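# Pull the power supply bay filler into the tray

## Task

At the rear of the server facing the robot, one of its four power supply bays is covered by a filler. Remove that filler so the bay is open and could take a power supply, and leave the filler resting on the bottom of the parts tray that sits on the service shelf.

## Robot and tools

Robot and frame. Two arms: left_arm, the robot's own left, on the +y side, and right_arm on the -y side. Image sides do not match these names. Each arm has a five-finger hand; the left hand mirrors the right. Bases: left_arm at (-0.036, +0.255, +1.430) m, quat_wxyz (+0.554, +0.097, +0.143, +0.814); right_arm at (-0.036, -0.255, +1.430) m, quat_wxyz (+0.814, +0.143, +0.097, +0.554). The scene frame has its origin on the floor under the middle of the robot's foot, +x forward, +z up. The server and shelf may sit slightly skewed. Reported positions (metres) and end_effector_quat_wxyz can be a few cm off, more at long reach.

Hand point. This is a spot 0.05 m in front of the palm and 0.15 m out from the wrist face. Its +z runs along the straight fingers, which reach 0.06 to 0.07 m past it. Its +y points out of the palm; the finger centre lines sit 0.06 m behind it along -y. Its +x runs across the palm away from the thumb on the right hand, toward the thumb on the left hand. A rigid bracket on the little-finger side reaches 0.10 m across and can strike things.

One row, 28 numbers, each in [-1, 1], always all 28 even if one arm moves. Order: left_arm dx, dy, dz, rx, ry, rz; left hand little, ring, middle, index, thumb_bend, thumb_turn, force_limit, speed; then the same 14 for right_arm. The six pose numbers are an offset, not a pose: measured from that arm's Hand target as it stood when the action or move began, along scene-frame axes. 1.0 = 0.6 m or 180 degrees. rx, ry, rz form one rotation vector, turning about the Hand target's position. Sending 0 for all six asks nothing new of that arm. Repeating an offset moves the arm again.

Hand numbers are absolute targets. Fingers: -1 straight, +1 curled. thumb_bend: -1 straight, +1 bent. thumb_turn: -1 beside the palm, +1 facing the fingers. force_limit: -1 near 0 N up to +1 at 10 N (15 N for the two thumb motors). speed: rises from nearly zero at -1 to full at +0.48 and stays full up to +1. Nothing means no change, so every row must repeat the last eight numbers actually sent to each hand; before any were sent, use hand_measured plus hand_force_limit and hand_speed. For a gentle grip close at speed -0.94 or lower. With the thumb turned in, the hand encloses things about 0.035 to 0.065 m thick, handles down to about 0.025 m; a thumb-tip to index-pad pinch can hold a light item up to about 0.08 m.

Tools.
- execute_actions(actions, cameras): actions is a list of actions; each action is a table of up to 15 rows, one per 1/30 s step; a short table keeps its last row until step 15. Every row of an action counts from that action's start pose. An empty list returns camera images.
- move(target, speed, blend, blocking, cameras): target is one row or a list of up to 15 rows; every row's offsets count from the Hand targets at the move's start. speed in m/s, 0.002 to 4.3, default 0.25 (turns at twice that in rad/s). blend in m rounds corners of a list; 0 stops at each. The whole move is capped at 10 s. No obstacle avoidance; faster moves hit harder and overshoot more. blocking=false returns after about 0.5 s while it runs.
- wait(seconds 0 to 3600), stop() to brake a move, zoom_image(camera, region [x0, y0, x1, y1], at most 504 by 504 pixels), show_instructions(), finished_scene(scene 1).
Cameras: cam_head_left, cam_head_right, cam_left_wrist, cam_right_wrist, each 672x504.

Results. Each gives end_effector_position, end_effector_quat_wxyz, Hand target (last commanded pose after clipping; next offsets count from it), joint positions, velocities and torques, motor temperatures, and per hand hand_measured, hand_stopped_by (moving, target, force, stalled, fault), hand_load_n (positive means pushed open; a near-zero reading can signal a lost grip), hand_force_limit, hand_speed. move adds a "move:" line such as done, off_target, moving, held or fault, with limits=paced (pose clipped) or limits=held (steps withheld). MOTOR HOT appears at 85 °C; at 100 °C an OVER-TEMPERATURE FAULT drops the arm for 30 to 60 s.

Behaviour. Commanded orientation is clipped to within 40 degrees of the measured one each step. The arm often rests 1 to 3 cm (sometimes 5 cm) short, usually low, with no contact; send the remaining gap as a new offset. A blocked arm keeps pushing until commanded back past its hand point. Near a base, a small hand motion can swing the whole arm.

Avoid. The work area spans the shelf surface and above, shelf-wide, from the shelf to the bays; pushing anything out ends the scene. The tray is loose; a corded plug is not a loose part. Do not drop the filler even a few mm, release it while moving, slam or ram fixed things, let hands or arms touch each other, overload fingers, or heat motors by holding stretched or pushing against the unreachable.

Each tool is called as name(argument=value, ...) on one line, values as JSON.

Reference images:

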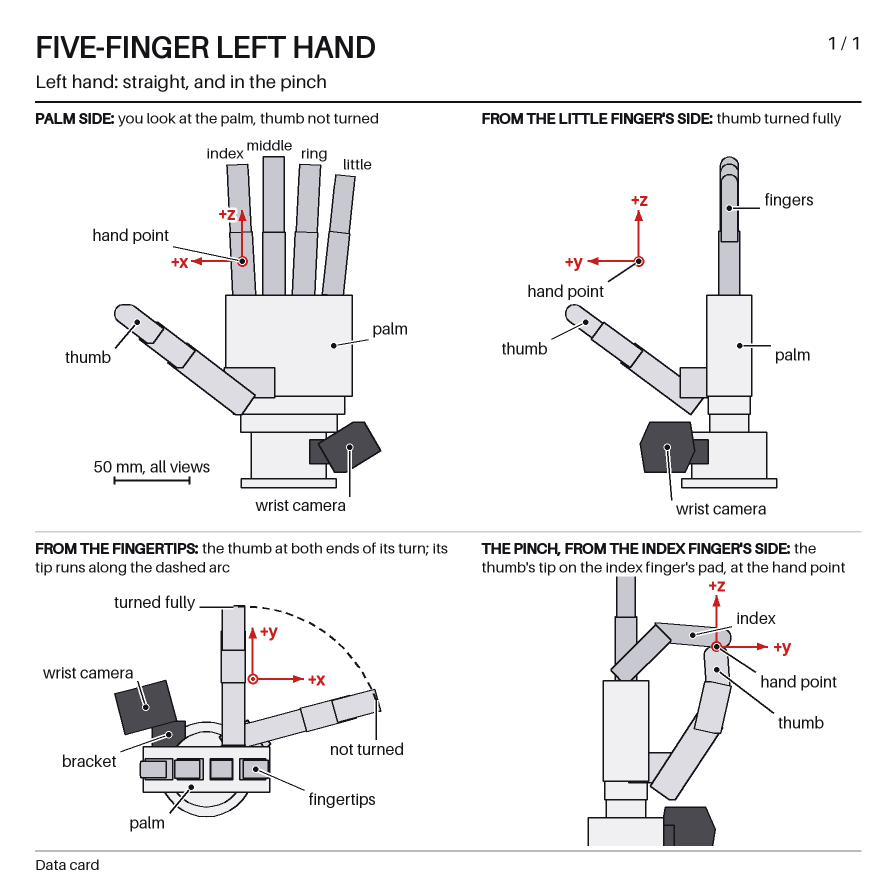

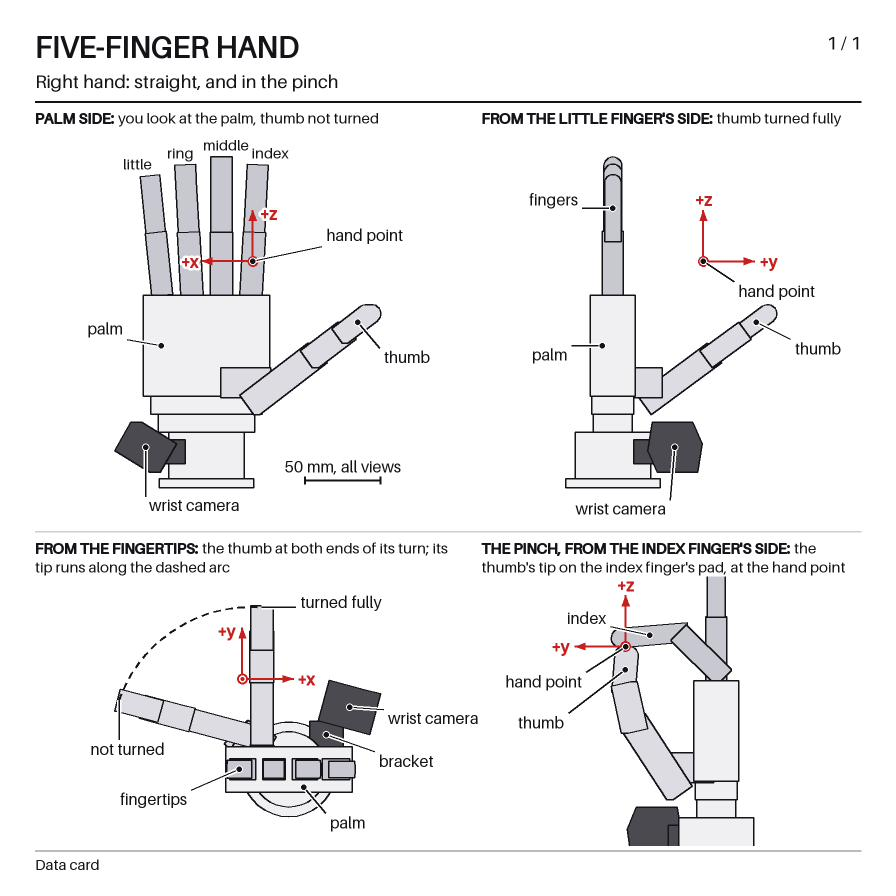

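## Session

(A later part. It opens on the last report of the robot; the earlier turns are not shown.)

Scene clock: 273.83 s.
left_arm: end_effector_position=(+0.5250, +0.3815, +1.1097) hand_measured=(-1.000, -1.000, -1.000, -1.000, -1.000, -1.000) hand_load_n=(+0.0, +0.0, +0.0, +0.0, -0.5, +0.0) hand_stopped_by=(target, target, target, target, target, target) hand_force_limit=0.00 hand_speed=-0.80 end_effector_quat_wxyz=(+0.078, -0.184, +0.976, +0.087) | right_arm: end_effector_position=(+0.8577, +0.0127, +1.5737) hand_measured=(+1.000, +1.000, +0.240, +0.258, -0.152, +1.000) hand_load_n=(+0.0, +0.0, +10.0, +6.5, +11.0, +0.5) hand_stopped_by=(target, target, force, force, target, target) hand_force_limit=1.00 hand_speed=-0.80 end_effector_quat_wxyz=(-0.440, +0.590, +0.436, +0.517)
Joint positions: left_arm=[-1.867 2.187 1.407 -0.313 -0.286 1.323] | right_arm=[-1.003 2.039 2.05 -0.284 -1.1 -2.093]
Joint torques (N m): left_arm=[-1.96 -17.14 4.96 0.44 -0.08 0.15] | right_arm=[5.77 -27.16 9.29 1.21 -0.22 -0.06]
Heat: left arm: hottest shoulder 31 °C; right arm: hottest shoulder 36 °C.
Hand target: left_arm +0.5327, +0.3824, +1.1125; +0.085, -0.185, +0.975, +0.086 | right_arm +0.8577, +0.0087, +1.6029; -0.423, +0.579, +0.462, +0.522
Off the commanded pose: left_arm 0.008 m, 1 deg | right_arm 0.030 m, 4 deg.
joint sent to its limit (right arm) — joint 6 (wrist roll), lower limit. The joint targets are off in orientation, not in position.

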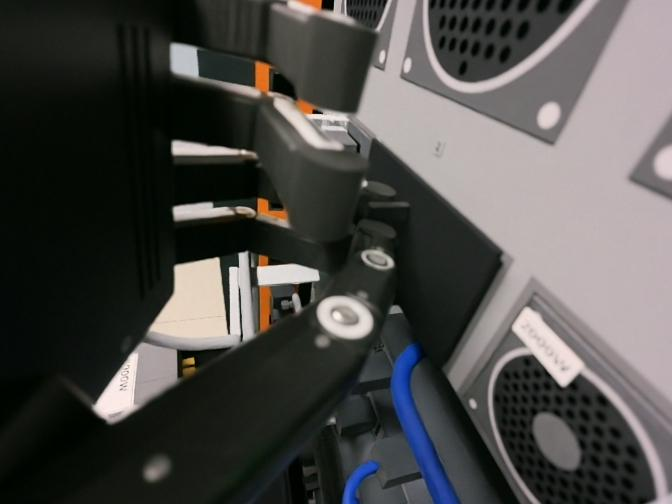

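execute_actions(actions=[[[0,0,0,0,0,0,-1,-1,-1,-1,-1,-1,0,-0.8,0.005,0,0,0,0,0,1,1,0.88,0.88,-0.15,1,1.0,-0.8]],[[0,0,0,0,0,0,-1,-1,-1,-1,-1,-1,0,-0.8,0.006,0,0,0,0,0,1,1,0.88,0.88,-0.15,1,1.0,-0.8]]])

execute_actions(actions=[[[0,0,0,0,0,0,-1,-1,-1,-1,-1,-1,0,-0.8,0,0,0,0,0,0,1,1,0.12,0.12,-0.15,1,1.0,-0.6]]], cameras=["cam_right_wrist"])

zoom_image(camera="cam_right_wrist", region=[300, 130, 550, 320])

Scene clock: 275.37 s.
left_arm: end_effector_position=(+0.5250, +0.3815, +1.1097) hand_measured=(-1.000, -1.000, -1.000, -1.000, -1.000, -1.000) hand_load_n=(+0.0, +0.0, +0.0, +0.0, +0.0, +0.0) hand_stopped_by=(target, target, target, target, target, target) hand_force_limit=0.00 hand_speed=-0.80 end_effector_quat_wxyz=(+0.078, -0.184, +0.976, +0.087) | right_arm: end_effector_position=(+0.8577, +0.0127, +1.5737) hand_measured=(+1.000, +1.000, +0.240, +0.258, -0.152, +1.000) hand_load_n=(+0.0, +0.0, +10.0, +6.5, +10.5, +0.5) hand_stopped_by=(target, target, force, force, target, target) hand_force_limit=1.00 hand_speed=-0.80 end_effector_quat_wxyz=(-0.440, +0.590, +0.436, +0.517)
Joint positions: left_arm=[-1.867 2.187 1.407 -0.313 -0.286 1.323] | right_arm=[-1.003 2.039 2.05 -0.284 -1.1 -2.093]
Joint torques (N m): left_arm=[-2.02 -17.2 4.94 0.44 -0.09 0.15] | right_arm=[5.48 -26.17 12.04 0.66 -0.26 -0.06]
Heat: left arm: hottest shoulder 31 °C; right arm: hottest shoulder 36 °C.
Hand target: left_arm +0.5327, +0.3824, +1.1125; +0.085, -0.185, +0.975, +0.086 | right_arm +0.8643, +0.0087, +1.6029; -0.423, +0.579, +0.462, +0.522
Off the commanded pose: left_arm 0.008 m, 1 deg | right_arm 0.030 m, 4 deg.
joint sent to its limit (right arm) — joint 6 (wrist roll), lower limit. The joint targets are off in orientation, not in position.

Scene clock: 276.07 s.
left_arm: end_effector_position=(+0.5250, +0.3815, +1.1097) hand_measured=(-1.000, -1.000, -1.000, -1.000, -1.000, -1.000) hand_load_n=(+0.0, -0.5, +0.0, +0.0, +0.0, +0.0) hand_stopped_by=(target, target, target, target, target, target) hand_force_limit=0.00 hand_speed=-0.80 end_effector_quat_wxyz=(+0.078, -0.184, +0.976, +0.087) | right_arm: end_effector_position=(+0.8586, +0.0111, +1.5731) hand_measured=(+1.000, +1.000, +0.120, +0.120, -0.150, +1.000) hand_load_n=(+0.0, +0.0, +0.0, +0.0, +0.0, +0.0) hand_stopped_by=(target, target, target, target, target, target) hand_force_limit=1.00 hand_speed=-0.60 end_effector_quat_wxyz=(-0.439, +0.592, +0.436, +0.517)
Joint positions: left_arm=[-1.867 2.187 1.407 -0.313 -0.286 1.323] | right_arm=[-1.004 2.039 2.05 -0.284 -1.096 -2.093]
Joint torques (N m): left_arm=[-2.08 -17.14 4.96 0.46 -0.09 0.16] | right_arm=[5.36 -26.29 11.92 0.66 -0.37 -0.06]
Heat: left arm: hottest shoulder 31 °C; right arm: hottest shoulder 36 °C.
Hand target: left_arm +0.5327, +0.3824, +1.1125; +0.085, -0.185, +0.975, +0.086 | right_arm +0.8643, +0.0086, +1.6029; -0.423, +0.579, +0.462, +0.522
Off the commanded pose: left_arm 0.008 m, 1 deg | right_arm 0.030 m, 4 deg.
joint sent to its limit (right arm) — joint 6 (wrist roll), lower limit. The joint targets are off in orientation, not in position.

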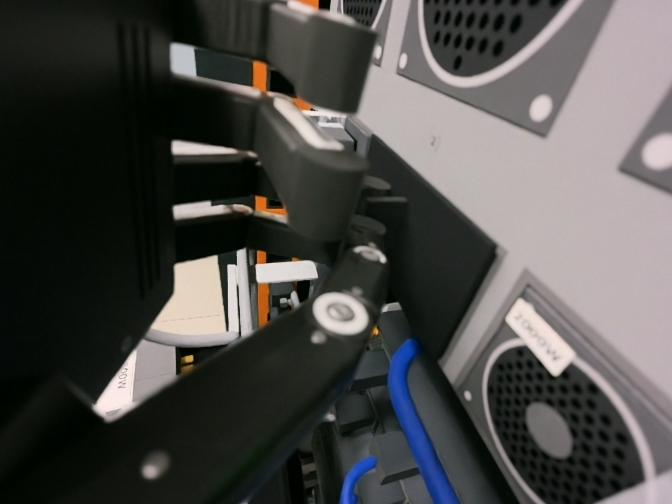

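Scaled by 2.016 from the camera's image (finer frame: 960x720).

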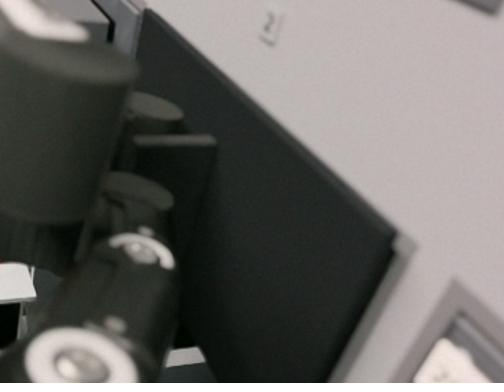

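zoom_image(camera="cam_right_wrist", region=[300, 130, 460, 290])

zoom_image(camera="cam_right_wrist", region=[430, 200, 550, 320])

Scaled by 3.150 from the camera's image (finer frame: 960x720).

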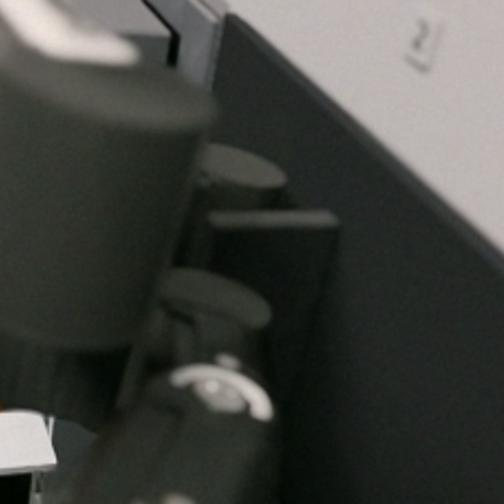

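Scaled by 4.200 from the camera's image (finer frame: 960x720).

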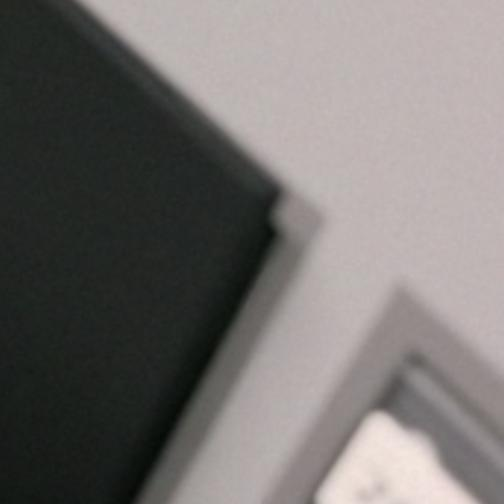

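execute_actions(actions=[[[0,0,0,0,0,0,-1,-1,-1,-1,-1,-1,0,-0.8,0.008,0,-0.007,0,0,0,1,1,0.12,0.12,-0.2,1,0.8,-0.6]]])

execute_actions(actions=[[[0,0,0,0,0,0,-1,-1,-1,-1,-1,-1,0,-0.8,0.008,0,-0.007,0,0,0,1,1,0.12,0.12,-0.2,1,0.8,-0.6]]])

Scene clock: 277.37 s.
left_arm: end_effector_position=(+0.5250, +0.3815, +1.1097) hand_measured=(-1.000, -1.000, -1.000, -1.000, -1.000, -1.000) hand_load_n=(+0.0, +0.0, -0.5, +0.0, +0.0, +0.0) hand_stopped_by=(target, target, target, target, target, target) hand_force_limit=0.00 hand_speed=-0.80 end_effector_quat_wxyz=(+0.078, -0.184, +0.976, +0.087) | right_arm: end_effector_position=(+0.8586, +0.0111, +1.5731) hand_measured=(+1.000, +1.000, +0.120, +0.120, -0.200, +1.000) hand_load_n=(+0.0, +0.0, +0.0, +0.0, +0.0, +0.0) hand_stopped_by=(target, target, target, target, target, target) hand_force_limit=0.80 hand_speed=-0.60 end_effector_quat_wxyz=(-0.439, +0.592, +0.436, +0.517)
Joint positions: left_arm=[-1.867 2.187 1.407 -0.313 -0.286 1.323] | right_arm=[-1.004 2.039 2.05 -0.284 -1.096 -2.093]
Joint torques (N m): left_arm=[-2.02 -17.14 4.96 0.44 -0.08 0.16] | right_arm=[5.36 -24.88 13.63 0.68 -0.46 -0.06]
Heat: left arm: hottest shoulder 31 °C; right arm: hottest shoulder 37 °C.
Hand target: left_arm +0.5327, +0.3824, +1.1125; +0.085, -0.185, +0.975, +0.086 | right_arm +0.8691, +0.0086, +1.5987; -0.423, +0.579, +0.462, +0.522
Off the commanded pose: left_arm 0.008 m, 1 deg | right_arm 0.028 m, 4 deg.
joint sent to its limit (right arm) — joint 6 (wrist roll), lower limit. The joint targets are off in orientation, not in position.

Scene clock: 278.07 s.
left_arm: end_effector_position=(+0.5250, +0.3815, +1.1097) hand_measured=(-1.000, -1.000, -1.000, -1.000, -1.000, -1.000) hand_load_n=(+0.0, +0.0, +0.0, +0.0, +0.0, +0.0) hand_stopped_by=(target, target, target, target, target, target) hand_force_limit=0.00 hand_speed=-0.80 end_effector_quat_wxyz=(+0.078, -0.184, +0.976, +0.087) | right_arm: end_effector_position=(+0.8586, +0.0111, +1.5731) hand_measured=(+1.000, +1.000, +0.120, +0.120, -0.200, +1.000) hand_load_n=(+0.0, +0.0, +0.0, -0.5, +0.0, +0.0) hand_stopped_by=(target, target, target, target, target, target) hand_force_limit=0.80 hand_speed=-0.60 end_effector_quat_wxyz=(-0.439, +0.592, +0.436, +0.517)
Joint positions: left_arm=[-1.867 2.187 1.407 -0.313 -0.286 1.323] | right_arm=[-1.004 2.039 2.05 -0.284 -1.096 -2.093]
Joint torques (N m): left_arm=[-1.96 -17.08 4.97 0.47 -0.08 0.16] | right_arm=[4.84 -23.24 15.34 0.57 -0.51 -0.07]
Heat: left arm: hottest shoulder 31 °C; right arm: hottest shoulder 37 °C.
Hand target: left_arm +0.5327, +0.3824, +1.1125; +0.085, -0.185, +0.975, +0.086 | right_arm +0.8739, +0.0086, +1.5945; -0.423, +0.579, +0.462, +0.522
Off the commanded pose: left_arm 0.008 m, 1 deg | right_arm 0.026 m, 4 deg.
joint sent to its limit (right arm) — joint 6 (wrist roll), lower limit. The joint targets are off in orientation, not in position.

execute_actions(actions=[[[0,0,0,0,0,0,-1,-1,-1,-1,-1,-1,0,-0.8,0.004,0,-0.003,0,0,0,1,1,0.12,0.12,-0.2,1,0.8,-0.6]]])

execute_actions(actions=[[[0,0,0,0,0,0,-1,-1,-1,-1,-1,-1,0,-0.8,0.003,0,-0.003,0,0,0,1,1,0.12,0.12,-0.2,1,0.8,-0.6]]], cameras=["cam_right_wrist"])

Scene clock: 278.97 s.
left_arm: end_effector_position=(+0.5250, +0.3815, +1.1097) hand_measured=(-1.000, -1.000, -1.000, -1.000, -1.000, -1.000) hand_load_n=(+0.0, +0.0, +0.0, +0.0, +0.0, +0.0) hand_stopped_by=(target, target, target, target, target, target) hand_force_limit=0.00 hand_speed=-0.80 end_effector_quat_wxyz=(+0.078, -0.184, +0.976, +0.087) | right_arm: end_effector_position=(+0.8605, +0.0112, +1.5746) hand_measured=(+1.000, +1.000, +0.120, +0.120, -0.200, +1.000) hand_load_n=(+0.0, +0.0, -0.5, +0.0, +0.0, +0.0) hand_stopped_by=(target, target, target, target, target, target) hand_force_limit=0.80 hand_speed=-0.60 end_effector_quat_wxyz=(-0.438, +0.591, +0.436, +0.518)
Joint positions: left_arm=[-1.867 2.187 1.407 -0.313 -0.286 1.323] | right_arm=[-1.004 2.043 2.061 -0.288 -1.097 -2.093]
Joint torques (N m): left_arm=[-2.08 -17.2 4.94 0.46 -0.09 0.15] | right_arm=[5.19 -23 15.47 0.53 -0.52 -0.06]
Heat: left arm: hottest shoulder 31 °C; right arm: hottest shoulder 37 °C.
Hand target: left_arm +0.5327, +0.3824, +1.1125; +0.085, -0.185, +0.975, +0.086 | right_arm +0.8763, +0.0086, +1.5929; -0.423, +0.579, +0.462, +0.522
Off the commanded pose: left_arm 0.008 m, 1 deg | right_arm 0.024 m, 4 deg.
joint sent to its limit (right arm) — joint 6 (wrist roll), lower limit. The joint targets are off in orientation, not in position.

Scene clock: 279.67 s.
left_arm: end_effector_position=(+0.5250, +0.3815, +1.1097) hand_measured=(-1.000, -1.000, -1.000, -1.000, -1.000, -1.000) hand_load_n=(+0.0, +0.0, +0.0, +0.0, +0.0, +0.0) hand_stopped_by=(target, target, target, target, target, target) hand_force_limit=0.00 hand_speed=-0.80 end_effector_quat_wxyz=(+0.078, -0.184, +0.976, +0.087) | right_arm: end_effector_position=(+0.8618, +0.0119, +1.5741) hand_measured=(+1.000, +1.000, +0.120, +0.120, -0.200, +1.000) hand_load_n=(+0.0, +0.0, -0.5, +0.0, +0.0, +0.0) hand_stopped_by=(target, target, target, target, target, target) hand_force_limit=0.80 hand_speed=-0.60 end_effector_quat_wxyz=(-0.439, +0.590, +0.436, +0.519)
Joint positions: left_arm=[-1.867 2.187 1.407 -0.313 -0.286 1.323] | right_arm=[-1.004 2.049 2.069 -0.29 -1.1 -2.093]
Joint torques (N m): left_arm=[-2.08 -17.14 4.96 0.46 -0.09 0.15] | right_arm=[4.95 -23.18 15.46 0.55 -0.42 -0.07]
Heat: left arm: hottest shoulder 31 °C; right arm: hottest shoulder 37 °C.
Hand target: left_arm +0.5327, +0.3824, +1.1125; +0.085, -0.185, +0.975, +0.086 | right_arm +0.8781, +0.0086, +1.5909; -0.423, +0.579, +0.462, +0.522
Off the commanded pose: left_arm 0.008 m, 1 deg | right_arm 0.024 m, 4 deg.
joint sent to its limit (right arm) — joint 6 (wrist roll), lower limit. The joint targets are off in orientation, not in position.

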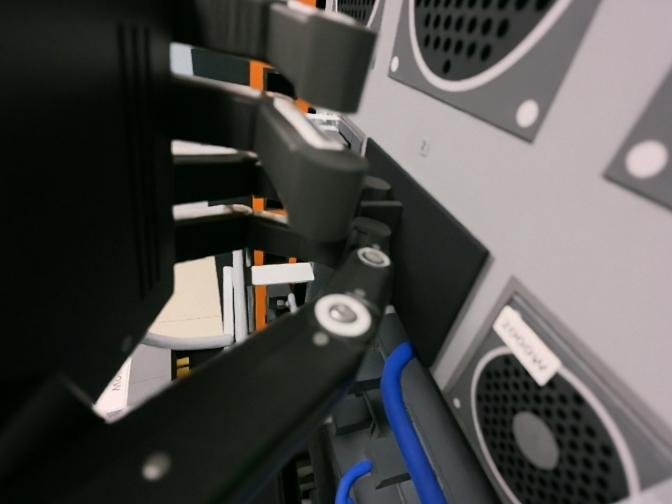

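zoom_image(camera="cam_right_wrist", region=[430, 200, 550, 320])

zoom_image(camera="cam_right_wrist", region=[300, 130, 460, 290])

Scaled by 4.200 from the camera's image (finer frame: 960x720).

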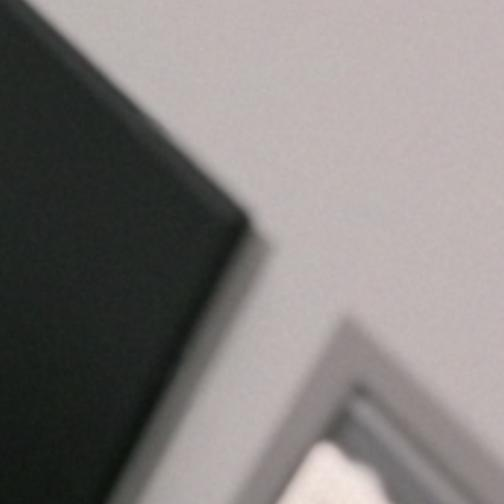

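Scaled by 3.150 from the camera's image (finer frame: 960x720).

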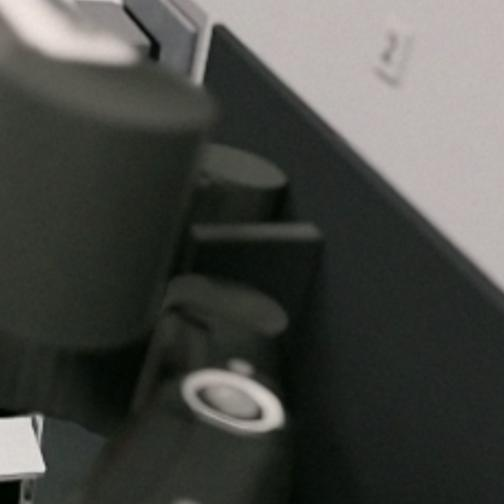

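execute_actions(actions=[[[0,0,0,0,0,0,-1,-1,-1,-1,-1,-1,0,-0.8,-0.002,0,0.004,0,0,0,1,1,0.12,0.12,-0.15,1,0.8,-0.2]],[[0,0,0,0,0,0,-1,-1,-1,-1,-1,-1,0,-0.8,-0.002,0,0.006,0,0,0,1,1,0.8,0.8,-0.15,1,0.2,-0.8]],[[0,0,0,0,0,0,-1,-1,-1,-1,-1,-1,0,-0.8,-0.003,0,0.006,0,0,0,1,1,0.8,0.8,-0.15,1,0.2,-0.8]]])

execute_actions(actions=[[[0,0,0,0,0,0,-1,-1,-1,-1,-1,-1,0,-0.8,-0.003,0,0.004,0,0,0,1,1,0.88,0.88,-0.15,1,1.0,-0.8]]], cameras=["cam_right_wrist"])

zoom_image(camera="cam_right_wrist", region=[300, 130, 460, 290])

Scene clock: 282.30 s.
left_arm: end_effector_position=(+0.5250, +0.3815, +1.1097) hand_measured=(-1.000, -1.000, -1.000, -1.000, -1.000, -1.000) hand_load_n=(+0.0, +0.0, +0.0, +0.0, +0.0, -0.5) hand_stopped_by=(target, target, target, target, target, target) hand_force_limit=0.00 hand_speed=-0.80 end_effector_quat_wxyz=(+0.078, -0.184, +0.976, +0.087) | right_arm: end_effector_position=(+0.8606, +0.0120, +1.5734) hand_measured=(+1.000, +1.000, +0.208, +0.246, -0.152, +1.000) hand_load_n=(+0.0, +0.0, +4.5, +7.5, +5.5, +0.0) hand_stopped_by=(target, target, force, force, target, target) hand_force_limit=0.20 hand_speed=-0.80 end_effector_quat_wxyz=(-0.442, +0.590, +0.436, +0.516)
Joint positions: left_arm=[-1.867 2.187 1.407 -0.313 -0.286 1.323] | right_arm=[-1.005 2.049 2.069 -0.296 -1.105 -2.093]
Joint torques (N m): left_arm=[-2.08 -17.14 4.94 0.44 -0.08 0.15] | right_arm=[5.36 -24.64 14.41 0.47 -0.12 -0.06]
Heat: left arm: hottest shoulder 31 °C; right arm: hottest shoulder 36 °C.
Hand target: left_arm +0.5327, +0.3824, +1.1125; +0.085, -0.185, +0.975, +0.086 | right_arm +0.8739, +0.0086, +1.6005; -0.423, +0.579, +0.462, +0.523
Off the commanded pose: left_arm 0.008 m, 1 deg | right_arm 0.030 m, 4 deg.
joint sent to its limit (right arm) — joint 6 (wrist roll), lower limit. The joint targets are off in orientation, not in position.

Scene clock: 283.00 s.
left_arm: end_effector_position=(+0.5250, +0.3815, +1.1097) hand_measured=(-1.000, -1.000, -1.000, -1.000, -1.000, -1.000) hand_load_n=(+0.0, +0.0, +0.0, +0.0, +0.0, +0.0) hand_stopped_by=(target, target, target, target, target, target) hand_force_limit=0.00 hand_speed=-0.80 end_effector_quat_wxyz=(+0.078, -0.184, +0.976, +0.087) | right_arm: end_effector_position=(+0.8580, +0.0134, +1.5723) hand_measured=(+1.000, +1.000, +0.242, +0.444, -0.150, +1.000) hand_load_n=(+0.0, +0.0, +6.0, +10.0, +0.0, -4.5) hand_stopped_by=(target, target, force, force, target, target) hand_force_limit=1.00 hand_speed=-0.80 end_effector_quat_wxyz=(-0.448, +0.590, +0.436, +0.512)
Joint positions: left_arm=[-1.867 2.187 1.407 -0.313 -0.286 1.323] | right_arm=[-1.005 2.049 2.069 -0.307 -1.113 -2.092]
Joint torques (N m): left_arm=[-1.96 -17.2 4.97 0.46 -0.09 0.15] | right_arm=[5.13 -25.35 13.57 0.9 0.25 -0.05]
Heat: left arm: hottest shoulder 31 °C; right arm: hottest shoulder 36 °C.
Hand target: left_arm +0.5327, +0.3824, +1.1125; +0.085, -0.185, +0.975, +0.086 | right_arm +0.8721, +0.0085, +1.6028; -0.423, +0.579, +0.462, +0.522
Off the commanded pose: left_arm 0.008 m, 1 deg | right_arm 0.034 m, 5 deg.
joint sent to its limit (right arm) — joint 6 (wrist roll), lower limit. The joint targets are off in orientation, not in position.

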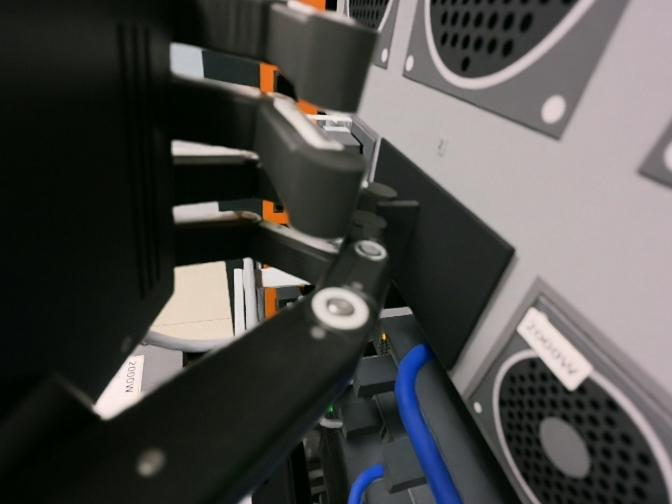

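Scaled by 3.150 from the camera's image (finer frame: 960x720).

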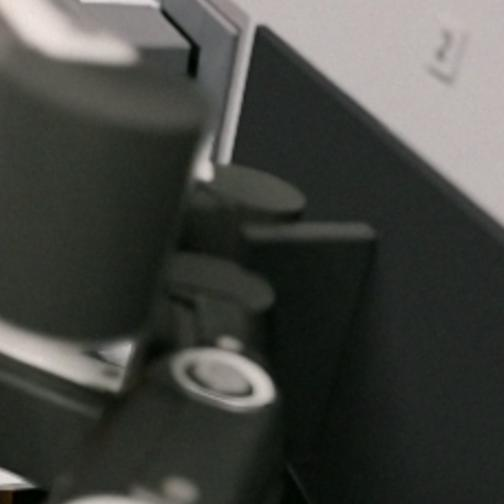

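execute_actions(actions=[[[0,0,0,0,0,0,-1,-1,-1,-1,-1,-1,0,-0.8,-0.02,0,0,0,0,0,1,1,0.24,0.44,-0.15,1,1.0,-0.6]],[[0,0,0,0,0,0,-1,-1,-1,-1,-1,-1,0,-0.8,-0.02,0,0,0,0,0,1,1,0.12,0.4,-0.9,1,1.0,0]],[[0,0,0,0,0,0,-1,-1,-1,-1,-1,-1,0,-0.8,0,0,-0.015,0,0,0,1,1,0.12,0.12,-0.9,1,1.0,-0.4]]])

execute_actions(actions=[[[0,0,0,0,0,0,-1,-1,-1,-1,-1,-1,0,-0.8,0,0,0,0,0,0,1,1,0.12,0.12,-0.2,1,1.0,0]]], cameras=["cam_right_wrist"])

zoom_image(camera="cam_right_wrist", region=[300, 130, 552, 382])

Scene clock: 286.23 s.
left_arm: end_effector_position=(+0.5250, +0.3815, +1.1097) hand_measured=(-1.000, -1.000, -1.000, -1.000, -1.000, -1.000) hand_load_n=(+0.0, +0.0, +0.0, +0.0, +0.0, +0.0) hand_stopped_by=(target, target, target, target, target, target) hand_force_limit=0.00 hand_speed=-0.80 end_effector_quat_wxyz=(+0.078, -0.184, +0.976, +0.087) | right_arm: end_effector_position=(+0.8458, +0.0136, +1.5684) hand_measured=(+1.000, +1.000, +0.120, +0.120, -0.900, +1.000) hand_load_n=(+0.0, +0.0, +0.0, +0.0, -1.0, -0.5) hand_stopped_by=(target, target, target, target, target, target) hand_force_limit=1.00 hand_speed=-0.40 end_effector_quat_wxyz=(-0.442, +0.590, +0.436, +0.516)
Joint positions: left_arm=[-1.867 2.187 1.407 -0.313 -0.286 1.323] | right_arm=[-1 2.01 1.983 -0.248 -1.099 -2.092]
Joint torques (N m): left_arm=[-1.96 -17.2 4.98 0.44 -0.08 0.14] | right_arm=[5.19 -26.52 9.42 1.39 -0.24 -0.07]
Heat: left arm: hottest shoulder 31 °C; right arm: hottest shoulder 36 °C.
Hand target: left_arm +0.5327, +0.3824, +1.1125; +0.085, -0.185, +0.975, +0.086 | right_arm +0.8481, +0.0084, +1.5941; -0.423, +0.579, +0.462, +0.523
Off the commanded pose: left_arm 0.008 m, 1 deg | right_arm 0.026 m, 4 deg.
joint sent to its limit (right arm) — joint 6 (wrist roll), lower limit. The joint targets are off in orientation, not in position.

Scene clock: 287.00 s.
left_arm: end_effector_position=(+0.5250, +0.3815, +1.1097) hand_measured=(-1.000, -1.000, -1.000, -1.000, -1.000, -1.000) hand_load_n=(+0.0, +0.0, +0.0, +0.0, +0.0, +0.0) hand_stopped_by=(target, target, target, target, target, target) hand_force_limit=0.00 hand_speed=-0.80 end_effector_quat_wxyz=(+0.078, -0.184, +0.976, +0.087) | right_arm: end_effector_position=(+0.8467, +0.0132, +1.5686) hand_measured=(+1.000, +1.000, +0.120, +0.120, -0.200, +1.000) hand_load_n=(+0.0, +0.0, +0.0, +0.0, +0.0, +0.0) hand_stopped_by=(target, target, target, target, target, target) hand_force_limit=1.00 hand_speed=0.00 end_effector_quat_wxyz=(-0.440, +0.591, +0.436, +0.517)
Joint positions: left_arm=[-1.867 2.187 1.407 -0.313 -0.286 1.323] | right_arm=[-1 2.01 1.983 -0.245 -1.096 -2.092]
Joint torques (N m): left_arm=[-1.96 -17.14 4.98 0.44 -0.08 0.15] | right_arm=[5.3 -25.93 9.48 1.22 -0.38 -0.1]
Heat: left arm: hottest shoulder 31 °C; right arm: hottest shoulder 36 °C.
Hand target: left_arm +0.5327, +0.3824, +1.1125; +0.085, -0.185, +0.975, +0.086 | right_arm +0.8481, +0.0084, +1.5941; -0.423, +0.579, +0.462, +0.523
Off the commanded pose: left_arm 0.008 m, 1 deg | right_arm 0.026 m, 4 deg.
joint sent to its limit (right arm) — joint 6 (wrist roll), lower limit. The joint targets are off in orientation, not in position.

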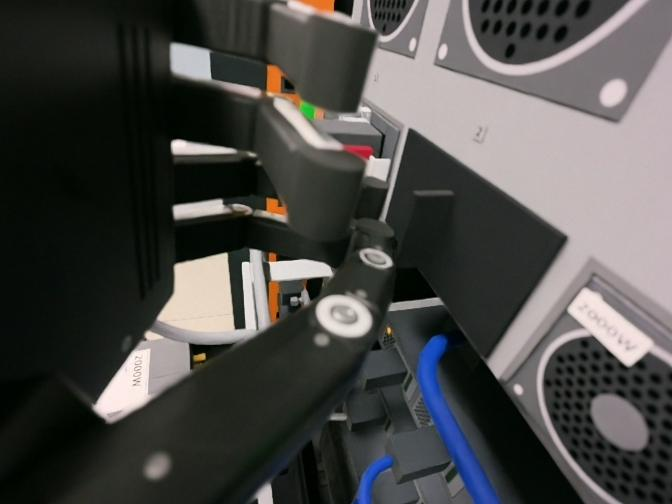

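Scaled by 2.000 from the camera's image (finer frame: 960x720).

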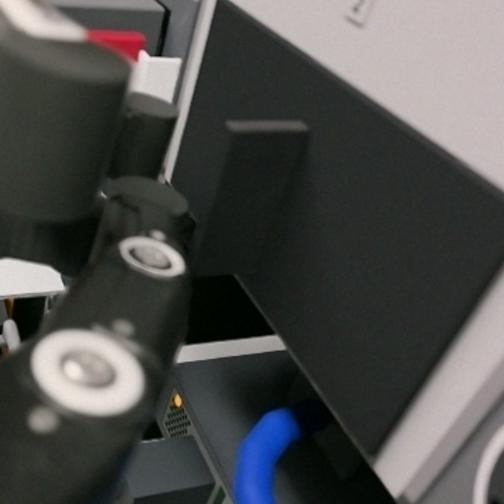

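move(target=[[0,0,0,0,0,0,-1,-1,-1,-1,-1,-1,0,-0.8,0.01,-0.014,-0.011,0,0,0,1,1,0.12,0.12,-0.2,1,1.0,-0.6],[0,0,0,0,0,0,-1,-1,-1,-1,-1,-1,0,-0.8,0.0565,-0.014,-0.011,0,0,0,1,1,0.12,0.12,-0.2,1,1.0,-0.6]], speed=0.04, blend=0.003, cameras=["cam_right_wrist"])

zoom_image(camera="cam_right_wrist", region=[300, 130, 460, 290])

Scene clock: 291.63 s.
left_arm: end_effector_position=(+0.5250, +0.3815, +1.1097) hand_measured=(-1.000, -1.000, -1.000, -1.000, -1.000, -1.000) hand_load_n=(+0.0, +0.0, +0.0, +0.0, +0.0, +0.0) hand_stopped_by=(target, target, target, target, target, target) hand_force_limit=0.00 hand_speed=-0.80 end_effector_quat_wxyz=(+0.078, -0.184, +0.976, +0.087) | right_arm: end_effector_position=(+0.8624, +0.0095, +1.5728) hand_measured=(+1.000, +1.000, +0.120, +0.120, -0.200, +1.000) hand_load_n=(+0.0, +0.0, -1.0, +0.0, +0.0, +0.0) hand_stopped_by=(target, target, target, target, target, target) hand_force_limit=1.00 hand_speed=-0.60 end_effector_quat_wxyz=(-0.444, +0.586, +0.437, +0.518)
Joint positions: left_arm=[-1.867 2.187 1.407 -0.313 -0.286 1.323] | right_arm=[-1.01 2.056 2.077 -0.291 -1.117 -2.092]
Joint torques (N m): left_arm=[-2.08 -17.2 4.94 0.46 -0.09 0.16] | right_arm=[4.42 -23.12 15.72 0.62 -0.24 -0.07]
Heat: left arm: hottest shoulder 31 °C; right arm: hottest shoulder 37 °C.
Hand target: left_arm +0.5327, +0.3824, +1.1125; +0.085, -0.185, +0.975, +0.086 | right_arm +0.8820, +0.0003, +1.5874; -0.423, +0.579, +0.462, +0.523
Off the commanded pose: left_arm 0.008 m, 1 deg | right_arm 0.026 m, 4 deg.
joint sent to its limit (right arm) — joint 6 (wrist roll), lower limit. The joint targets are off in orientation, not in position.
move: off_target (right_arm)

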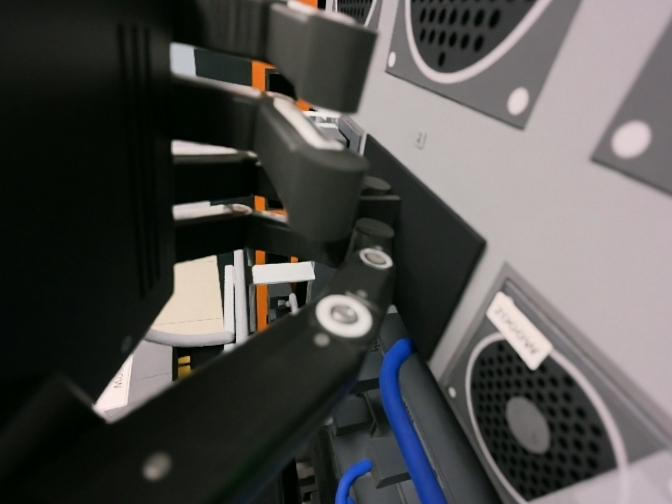

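Scaled by 3.150 from the camera's image (finer frame: 960x720).

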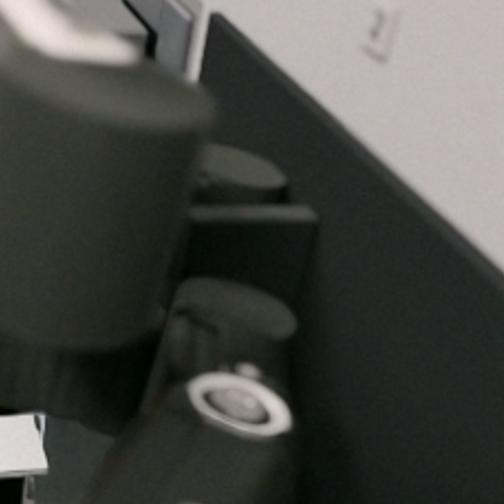

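execute_actions(actions=[[[0,0,0,0,0,0,-1,-1,-1,-1,-1,-1,0,-0.8,0,0.008,0.003,0,0,0,1,1,0.12,0.12,-0.15,1,0.8,-0.2]],[[0,0,0,0,0,0,-1,-1,-1,-1,-1,-1,0,-0.8,-0.003,0.004,0.008,0,0,0,1,1,0.8,0.8,-0.15,1,0.2,-0.8]],[[0,0,0,0,0,0,-1,-1,-1,-1,-1,-1,0,-0.8,-0.003,0,0.008,0,0,0,1,1,0.8,0.8,-0.15,1,0.2,-0.8]]])

execute_actions(actions=[[[0,0,0,0,0,0,-1,-1,-1,-1,-1,-1,0,-0.8,-0.003,0,0.006,0,0,0,1,1,0.88,0.88,-0.15,1,1.0,-0.8]]], cameras=["cam_right_wrist"])

zoom_image(camera="cam_right_wrist", region=[300, 130, 460, 290])

Scene clock: 293.83 s.
left_arm: end_effector_position=(+0.5250, +0.3815, +1.1097) hand_measured=(-1.000, -1.000, -1.000, -1.000, -1.000, -1.000) hand_load_n=(+0.0, +0.0, +0.0, +0.0, +0.0, +0.0) hand_stopped_by=(target, target, target, target, target, target) hand_force_limit=0.00 hand_speed=-0.80 end_effector_quat_wxyz=(+0.078, -0.184, +0.976, +0.087) | right_arm: end_effector_position=(+0.8621, +0.0110, +1.5718) hand_measured=(+1.000, +1.000, +0.208, +0.228, -0.150, +1.000) hand_load_n=(+0.0, +0.0, +6.0, +6.0, +3.0, +0.5) hand_stopped_by=(target, target, force, force, target, target) hand_force_limit=0.20 hand_speed=-0.80 end_effector_quat_wxyz=(-0.444, +0.590, +0.436, +0.515)
Joint positions: left_arm=[-1.867 2.187 1.407 -0.313 -0.286 1.323] | right_arm=[-1.008 2.056 2.08 -0.302 -1.11 -2.092]
Joint torques (N m): left_arm=[-1.96 -17.14 4.98 0.43 -0.08 0.15] | right_arm=[4.95 -24.23 15.31 0.49 -0.07 -0.06]
Heat: left arm: hottest shoulder 31 °C; right arm: hottest shoulder 37 °C.
Hand target: left_arm +0.5327, +0.3824, +1.1125; +0.085, -0.185, +0.975, +0.086 | right_arm +0.8783, +0.0074, +1.5987; -0.423, +0.579, +0.462, +0.522
Off the commanded pose: left_arm 0.008 m, 1 deg | right_arm 0.032 m, 4 deg.
joint sent to its limit (right arm) — joint 6 (wrist roll), lower limit. The joint targets are off in orientation, not in position.

Scene clock: 294.53 s.
left_arm: end_effector_position=(+0.5250, +0.3815, +1.1097) hand_measured=(-1.000, -1.000, -1.000, -1.000, -1.000, -1.000) hand_load_n=(+0.0, +0.5, +0.0, +0.0, +0.0, +0.0) hand_stopped_by=(target, target, target, target, target, target) hand_force_limit=0.00 hand_speed=-0.80 end_effector_quat_wxyz=(+0.078, -0.184, +0.976, +0.087) | right_arm: end_effector_position=(+0.8608, +0.0120, +1.5711) hand_measured=(+1.000, +1.000, +0.240, +0.278, -0.152, +1.000) hand_load_n=(+0.0, +0.0, +10.0, +10.5, +9.5, +0.0) hand_stopped_by=(target, target, force, force, target, target) hand_force_limit=1.00 hand_speed=-0.80 end_effector_quat_wxyz=(-0.446, +0.590, +0.435, +0.513)
Joint positions: left_arm=[-1.867 2.187 1.407 -0.313 -0.286 1.323] | right_arm=[-1.007 2.056 2.08 -0.309 -1.113 -2.092]
Joint torques (N m): left_arm=[-2.02 -17.26 4.96 0.42 -0.08 0.15] | right_arm=[5.25 -24.76 14.67 0.5 0.11 -0.09]
Heat: left arm: hottest shoulder 31 °C; right arm: hottest shoulder 37 °C.
Hand target: left_arm +0.5327, +0.3824, +1.1125; +0.085, -0.185, +0.975, +0.086 | right_arm +0.8766, +0.0073, +1.6024; -0.423, +0.579, +0.462, +0.523
Off the commanded pose: left_arm 0.008 m, 1 deg | right_arm 0.035 m, 4 deg.
joint sent to its limit (right arm) — joint 6 (wrist roll), lower limit. The joint targets are off in orientation, not in position.

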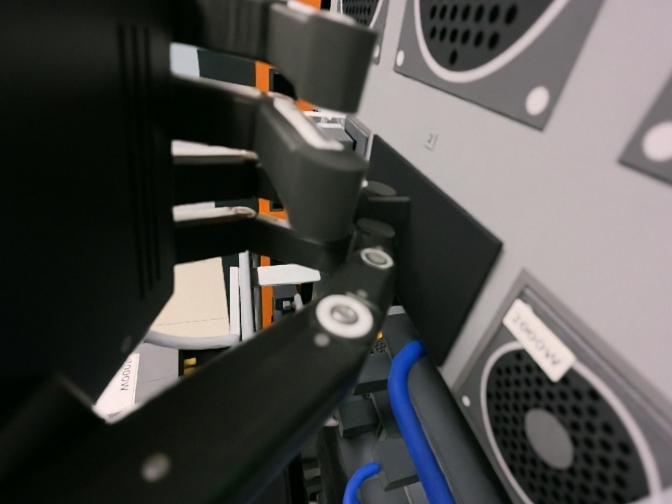

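Scaled by 3.150 from the camera's image (finer frame: 960x720).

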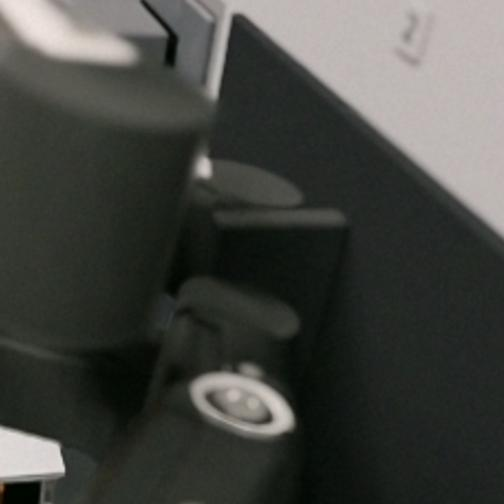

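execute_actions(actions=[[[0,0,0,0,0,0,-1,-1,-1,-1,-1,-1,0,-0.8,0,0,0,0,0,0,1,1,0.88,0.88,-0.13,1,1.0,-0.8]]], cameras=["cam_right_wrist"])

zoom_image(camera="cam_right_wrist", region=[300, 130, 460, 290])

Scene clock: 295.47 s.
left_arm: end_effector_position=(+0.5250, +0.3815, +1.1097) hand_measured=(-1.000, -1.000, -1.000, -1.000, -1.000, -1.000) hand_load_n=(+0.0, +0.0, +0.0, +0.0, +0.0, +0.0) hand_stopped_by=(target, target, target, target, target, target) hand_force_limit=0.00 hand_speed=-0.80 end_effector_quat_wxyz=(+0.078, -0.184, +0.976, +0.087) | right_arm: end_effector_position=(+0.8608, +0.0120, +1.5711) hand_measured=(+1.000, +1.000, +0.240, +0.278, -0.140, +1.000) hand_load_n=(+0.0, +0.0, +10.5, +10.5, +11.5, +0.0) hand_stopped_by=(target, target, force, force, stalled, target) hand_force_limit=1.00 hand_speed=-0.80 end_effector_quat_wxyz=(-0.446, +0.590, +0.435, +0.513)
Joint positions: left_arm=[-1.867 2.187 1.407 -0.313 -0.286 1.323] | right_arm=[-1.007 2.056 2.08 -0.309 -1.113 -2.092]
Joint torques (N m): left_arm=[-1.96 -17.14 4.96 0.44 -0.08 0.15] | right_arm=[5.83 -24.88 14.6 0.55 0.12 -0.06]
Heat: left arm: hottest shoulder 31 °C; right arm: hottest shoulder 37 °C.
Hand target: left_arm +0.5327, +0.3824, +1.1125; +0.085, -0.185, +0.975, +0.086 | right_arm +0.8766, +0.0073, +1.6024; -0.423, +0.579, +0.462, +0.523
Off the commanded pose: left_arm 0.008 m, 1 deg | right_arm 0.035 m, 4 deg.
joint sent to its limit (right arm) — joint 6 (wrist roll), lower limit. The joint targets are off in orientation, not in position.

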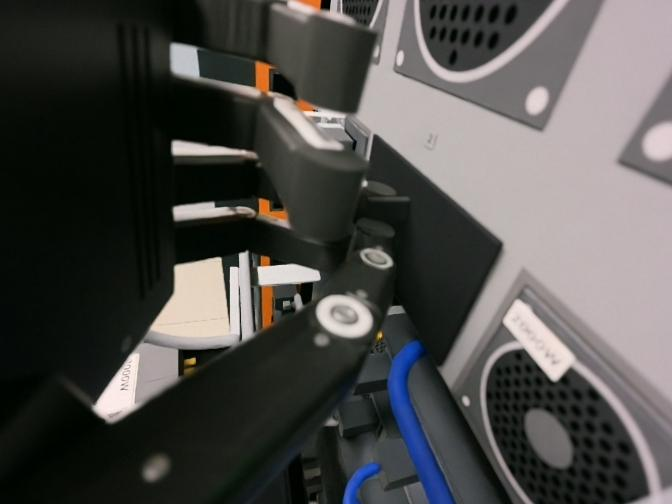

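Scaled by 3.150 from the camera's image (finer frame: 960x720).

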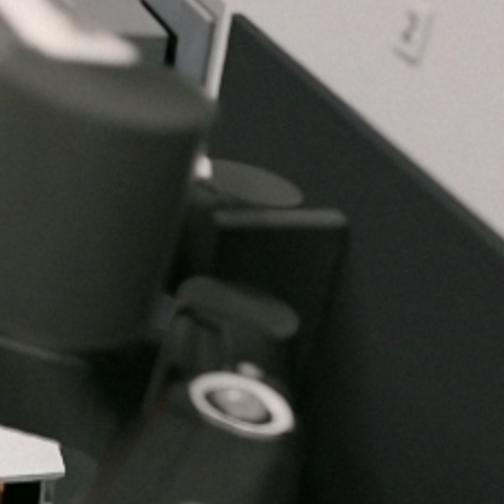

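execute_actions(actions=[[[0,0,0,0,0,0,-1,-1,-1,-1,-1,-1,0,-0.8,-0.012,0,0,0,0,0,1,1,0.88,0.88,-0.13,1,1.0,-0.8]],[[0,0,0,0,0,0,-1,-1,-1,-1,-1,-1,0,-0.8,-0.012,0,0,0,0,0,1,1,0.88,0.88,-0.13,1,1.0,-0.8]],[[0,0,0,0,0,0,-1,-1,-1,-1,-1,-1,0,-0.8,-0.003,0,0,0,0,0,1,1,0.88,0.88,-0.13,1,1.0,-0.8]]], cameras=["cam_right_wrist"])

zoom_image(camera="cam_right_wrist", region=[300, 130, 460, 290])

Scene clock: 297.43 s.
left_arm: end_effector_position=(+0.5250, +0.3815, +1.1097) hand_measured=(-1.000, -1.000, -1.000, -1.000, -1.000, -1.000) hand_load_n=(+0.0, +0.0, +0.0, +0.0, +0.0, +0.0) hand_stopped_by=(target, target, target, target, target, target) hand_force_limit=0.00 hand_speed=-0.80 end_effector_quat_wxyz=(+0.078, -0.184, +0.976, +0.087) | right_arm: end_effector_position=(+0.8600, +0.0125, +1.5722) hand_measured=(+1.000, +1.000, +0.240, +0.278, -0.140, +1.000) hand_load_n=(-0.5, +0.0, +9.5, +9.5, +12.5, +0.0) hand_stopped_by=(target, target, force, force, stalled, target) hand_force_limit=1.00 hand_speed=-0.80 end_effector_quat_wxyz=(-0.442, +0.590, +0.436, +0.516)
Joint positions: left_arm=[-1.867 2.187 1.407 -0.313 -0.286 1.323] | right_arm=[-1.004 2.048 2.065 -0.292 -1.103 -2.092]
Joint torques (N m): left_arm=[-1.96 -17.2 4.96 0.43 -0.08 0.16] | right_arm=[5.25 -27.87 9.14 1.26 -0.19 -0.06]
Heat: left arm: hottest shoulder 31 °C; right arm: hottest shoulder 37 °C.
Hand target: left_arm +0.5327, +0.3824, +1.1125; +0.085, -0.185, +0.975, +0.086 | right_arm +0.8604, +0.0075, +1.6024; -0.423, +0.579, +0.462, +0.522
Off the commanded pose: left_arm 0.008 m, 1 deg | right_arm 0.031 m, 4 deg.
joint sent to its limit (right arm) — joint 6 (wrist roll), lower limit. The joint targets are off in orientation, not in position.

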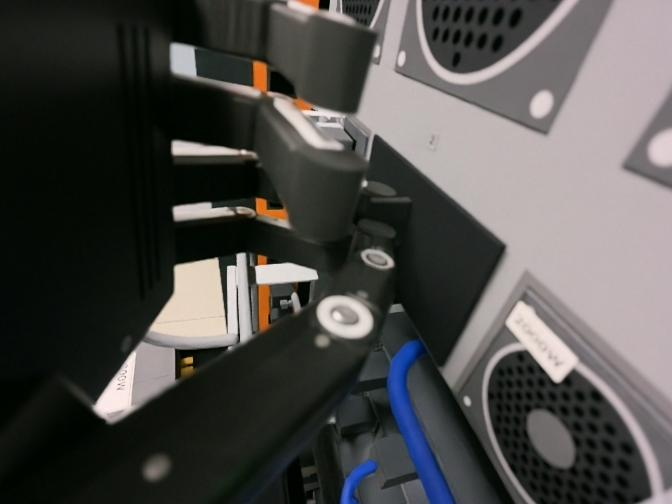

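Scaled by 3.150 from the camera's image (finer frame: 960x720).

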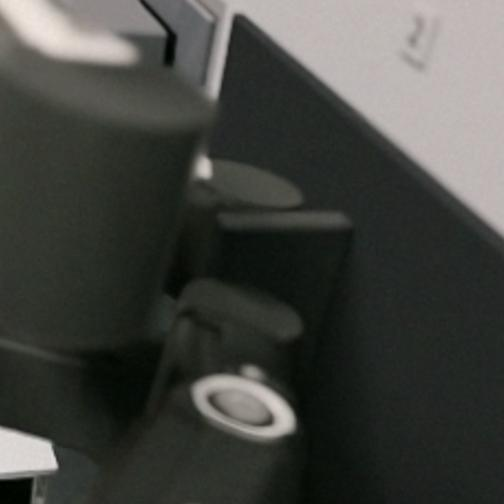

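execute_actions(actions=[[[0,0,0,0,0,0,-1,-1,-1,-1,-1,-1,0,-0.8,0,0.01,0,0,0,0,1,1,0.88,0.88,-0.13,1,1.0,-0.8],[0,0,0,0,0,0,-1,-1,-1,-1,-1,-1,0,-0.8,0,0.02,0,0,0,0,1,1,0.88,0.88,-0.13,1,1.0,-0.8],[0,0,0,0,0,0,-1,-1,-1,-1,-1,-1,0,-0.8,-0.001,0.027,0,0,0,0,1,1,0.88,0.88,-0.13,1,1.0,-0.8],[0,0,0,0,0,0,-1,-1,-1,-1,-1,-1,0,-0.8,-0.001,0.015,0,0,0,0,1,1,0.88,0.88,-0.13,1,1.0,-0.8],[0,0,0,0,0,0,-1,-1,-1,-1,-1,-1,0,-0.8,-0.001,0,0,0,0,0,1,1,0.88,0.88,-0.13,1,1.0,-0.8],[0,0,0,0,0,0,-1,-1,-1,-1,-1,-1,0,-0.8,-0.002,-0.015,0,0,0,0,1,1,0.88,0.88,-0.13,1,1.0,-0.8],[0,0,0,0,0,0,-1,-1,-1,-1,-1,-1,0,-0.8,-0.002,-0.027,0,0,0,0,1,1,0.88,0.88,-0.13,1,1.0,-0.8],[0,0,0,0,0,0,-1,-1,-1,-1,-1,-1,0,-0.8,-0.002,-0.02,0,0,0,0,1,1,0.88,0.88,-0.13,1,1.0,-0.8],[0,0,0,0,0,0,-1,-1,-1,-1,-1,-1,0,-0.8,-0.003,-0.01,0,0,0,0,1,1,0.88,0.88,-0.13,1,1.0,-0.8],[0,0,0,0,0,0,-1,-1,-1,-1,-1,-1,0,-0.8,-0.003,0,0,0,0,0,1,1,0.88,0.88,-0.13,1,1.0,-0.8]]], cameras=["cam_right_wrist"])

zoom_image(camera="cam_right_wrist", region=[300, 130, 460, 290])

Scene clock: 298.63 s.
left_arm: end_effector_position=(+0.5250, +0.3815, +1.1097) hand_measured=(-1.000, -1.000, -1.000, -1.000, -1.000, -1.000) hand_load_n=(+0.0, +0.0, +0.0, +0.0, +0.0, +0.0) hand_stopped_by=(target, target, target, target, target, target) hand_force_limit=0.00 hand_speed=-0.80 end_effector_quat_wxyz=(+0.078, -0.184, +0.976, +0.087) | right_arm: end_effector_position=(+0.8558, +0.0139, +1.5718) hand_measured=(+1.000, +1.000, +0.242, +0.278, -0.138, +1.000) hand_load_n=(+0.0, +0.0, +1.5, +4.0, +5.0, +0.5) hand_stopped_by=(target, target, force, force, stalled, target) hand_force_limit=1.00 hand_speed=-0.80 end_effector_quat_wxyz=(-0.444, +0.590, +0.436, +0.514)
Joint positions: left_arm=[-1.867 2.187 1.407 -0.313 -0.286 1.323] | right_arm=[-1.002 2.04 2.049 -0.289 -1.105 -2.092]
Joint torques (N m): left_arm=[-2.02 -17.14 4.97 0.46 -0.08 0.15] | right_arm=[5.13 -27.4 9.52 1.31 -0.04 -0.08]
Heat: left arm: hottest shoulder 31 °C; right arm: hottest shoulder 37 °C.
Hand target: left_arm +0.5327, +0.3824, +1.1125; +0.085, -0.185, +0.975, +0.086 | right_arm +0.8586, +0.0073, +1.6024; -0.423, +0.579, +0.462, +0.522
Off the commanded pose: left_arm 0.008 m, 1 deg | right_arm 0.031 m, 4 deg.
joint sent to its limit (right arm) — joint 6 (wrist roll), lower limit. The joint targets are off in orientation, not in position.

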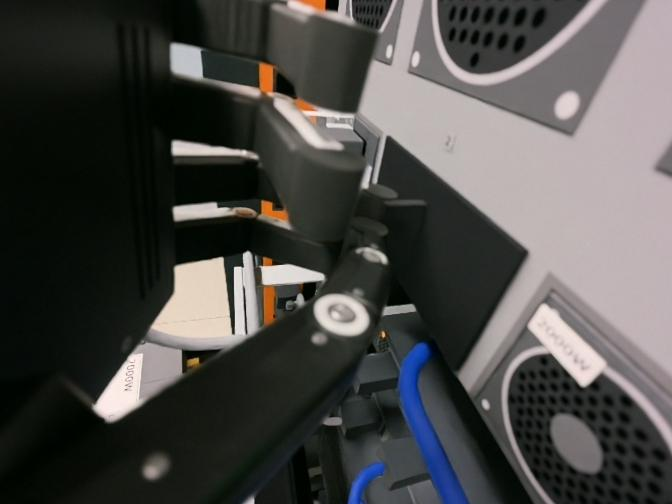

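Scaled by 3.150 from the camera's image (finer frame: 960x720).

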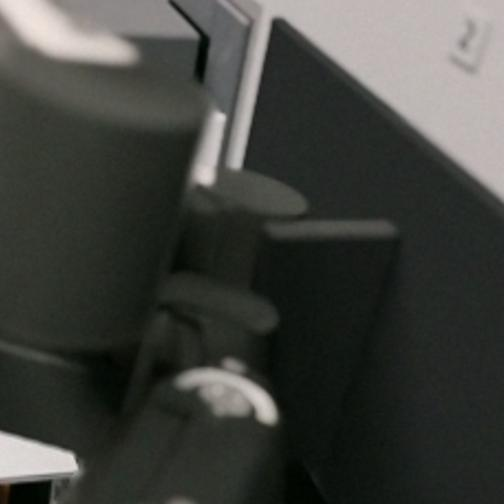

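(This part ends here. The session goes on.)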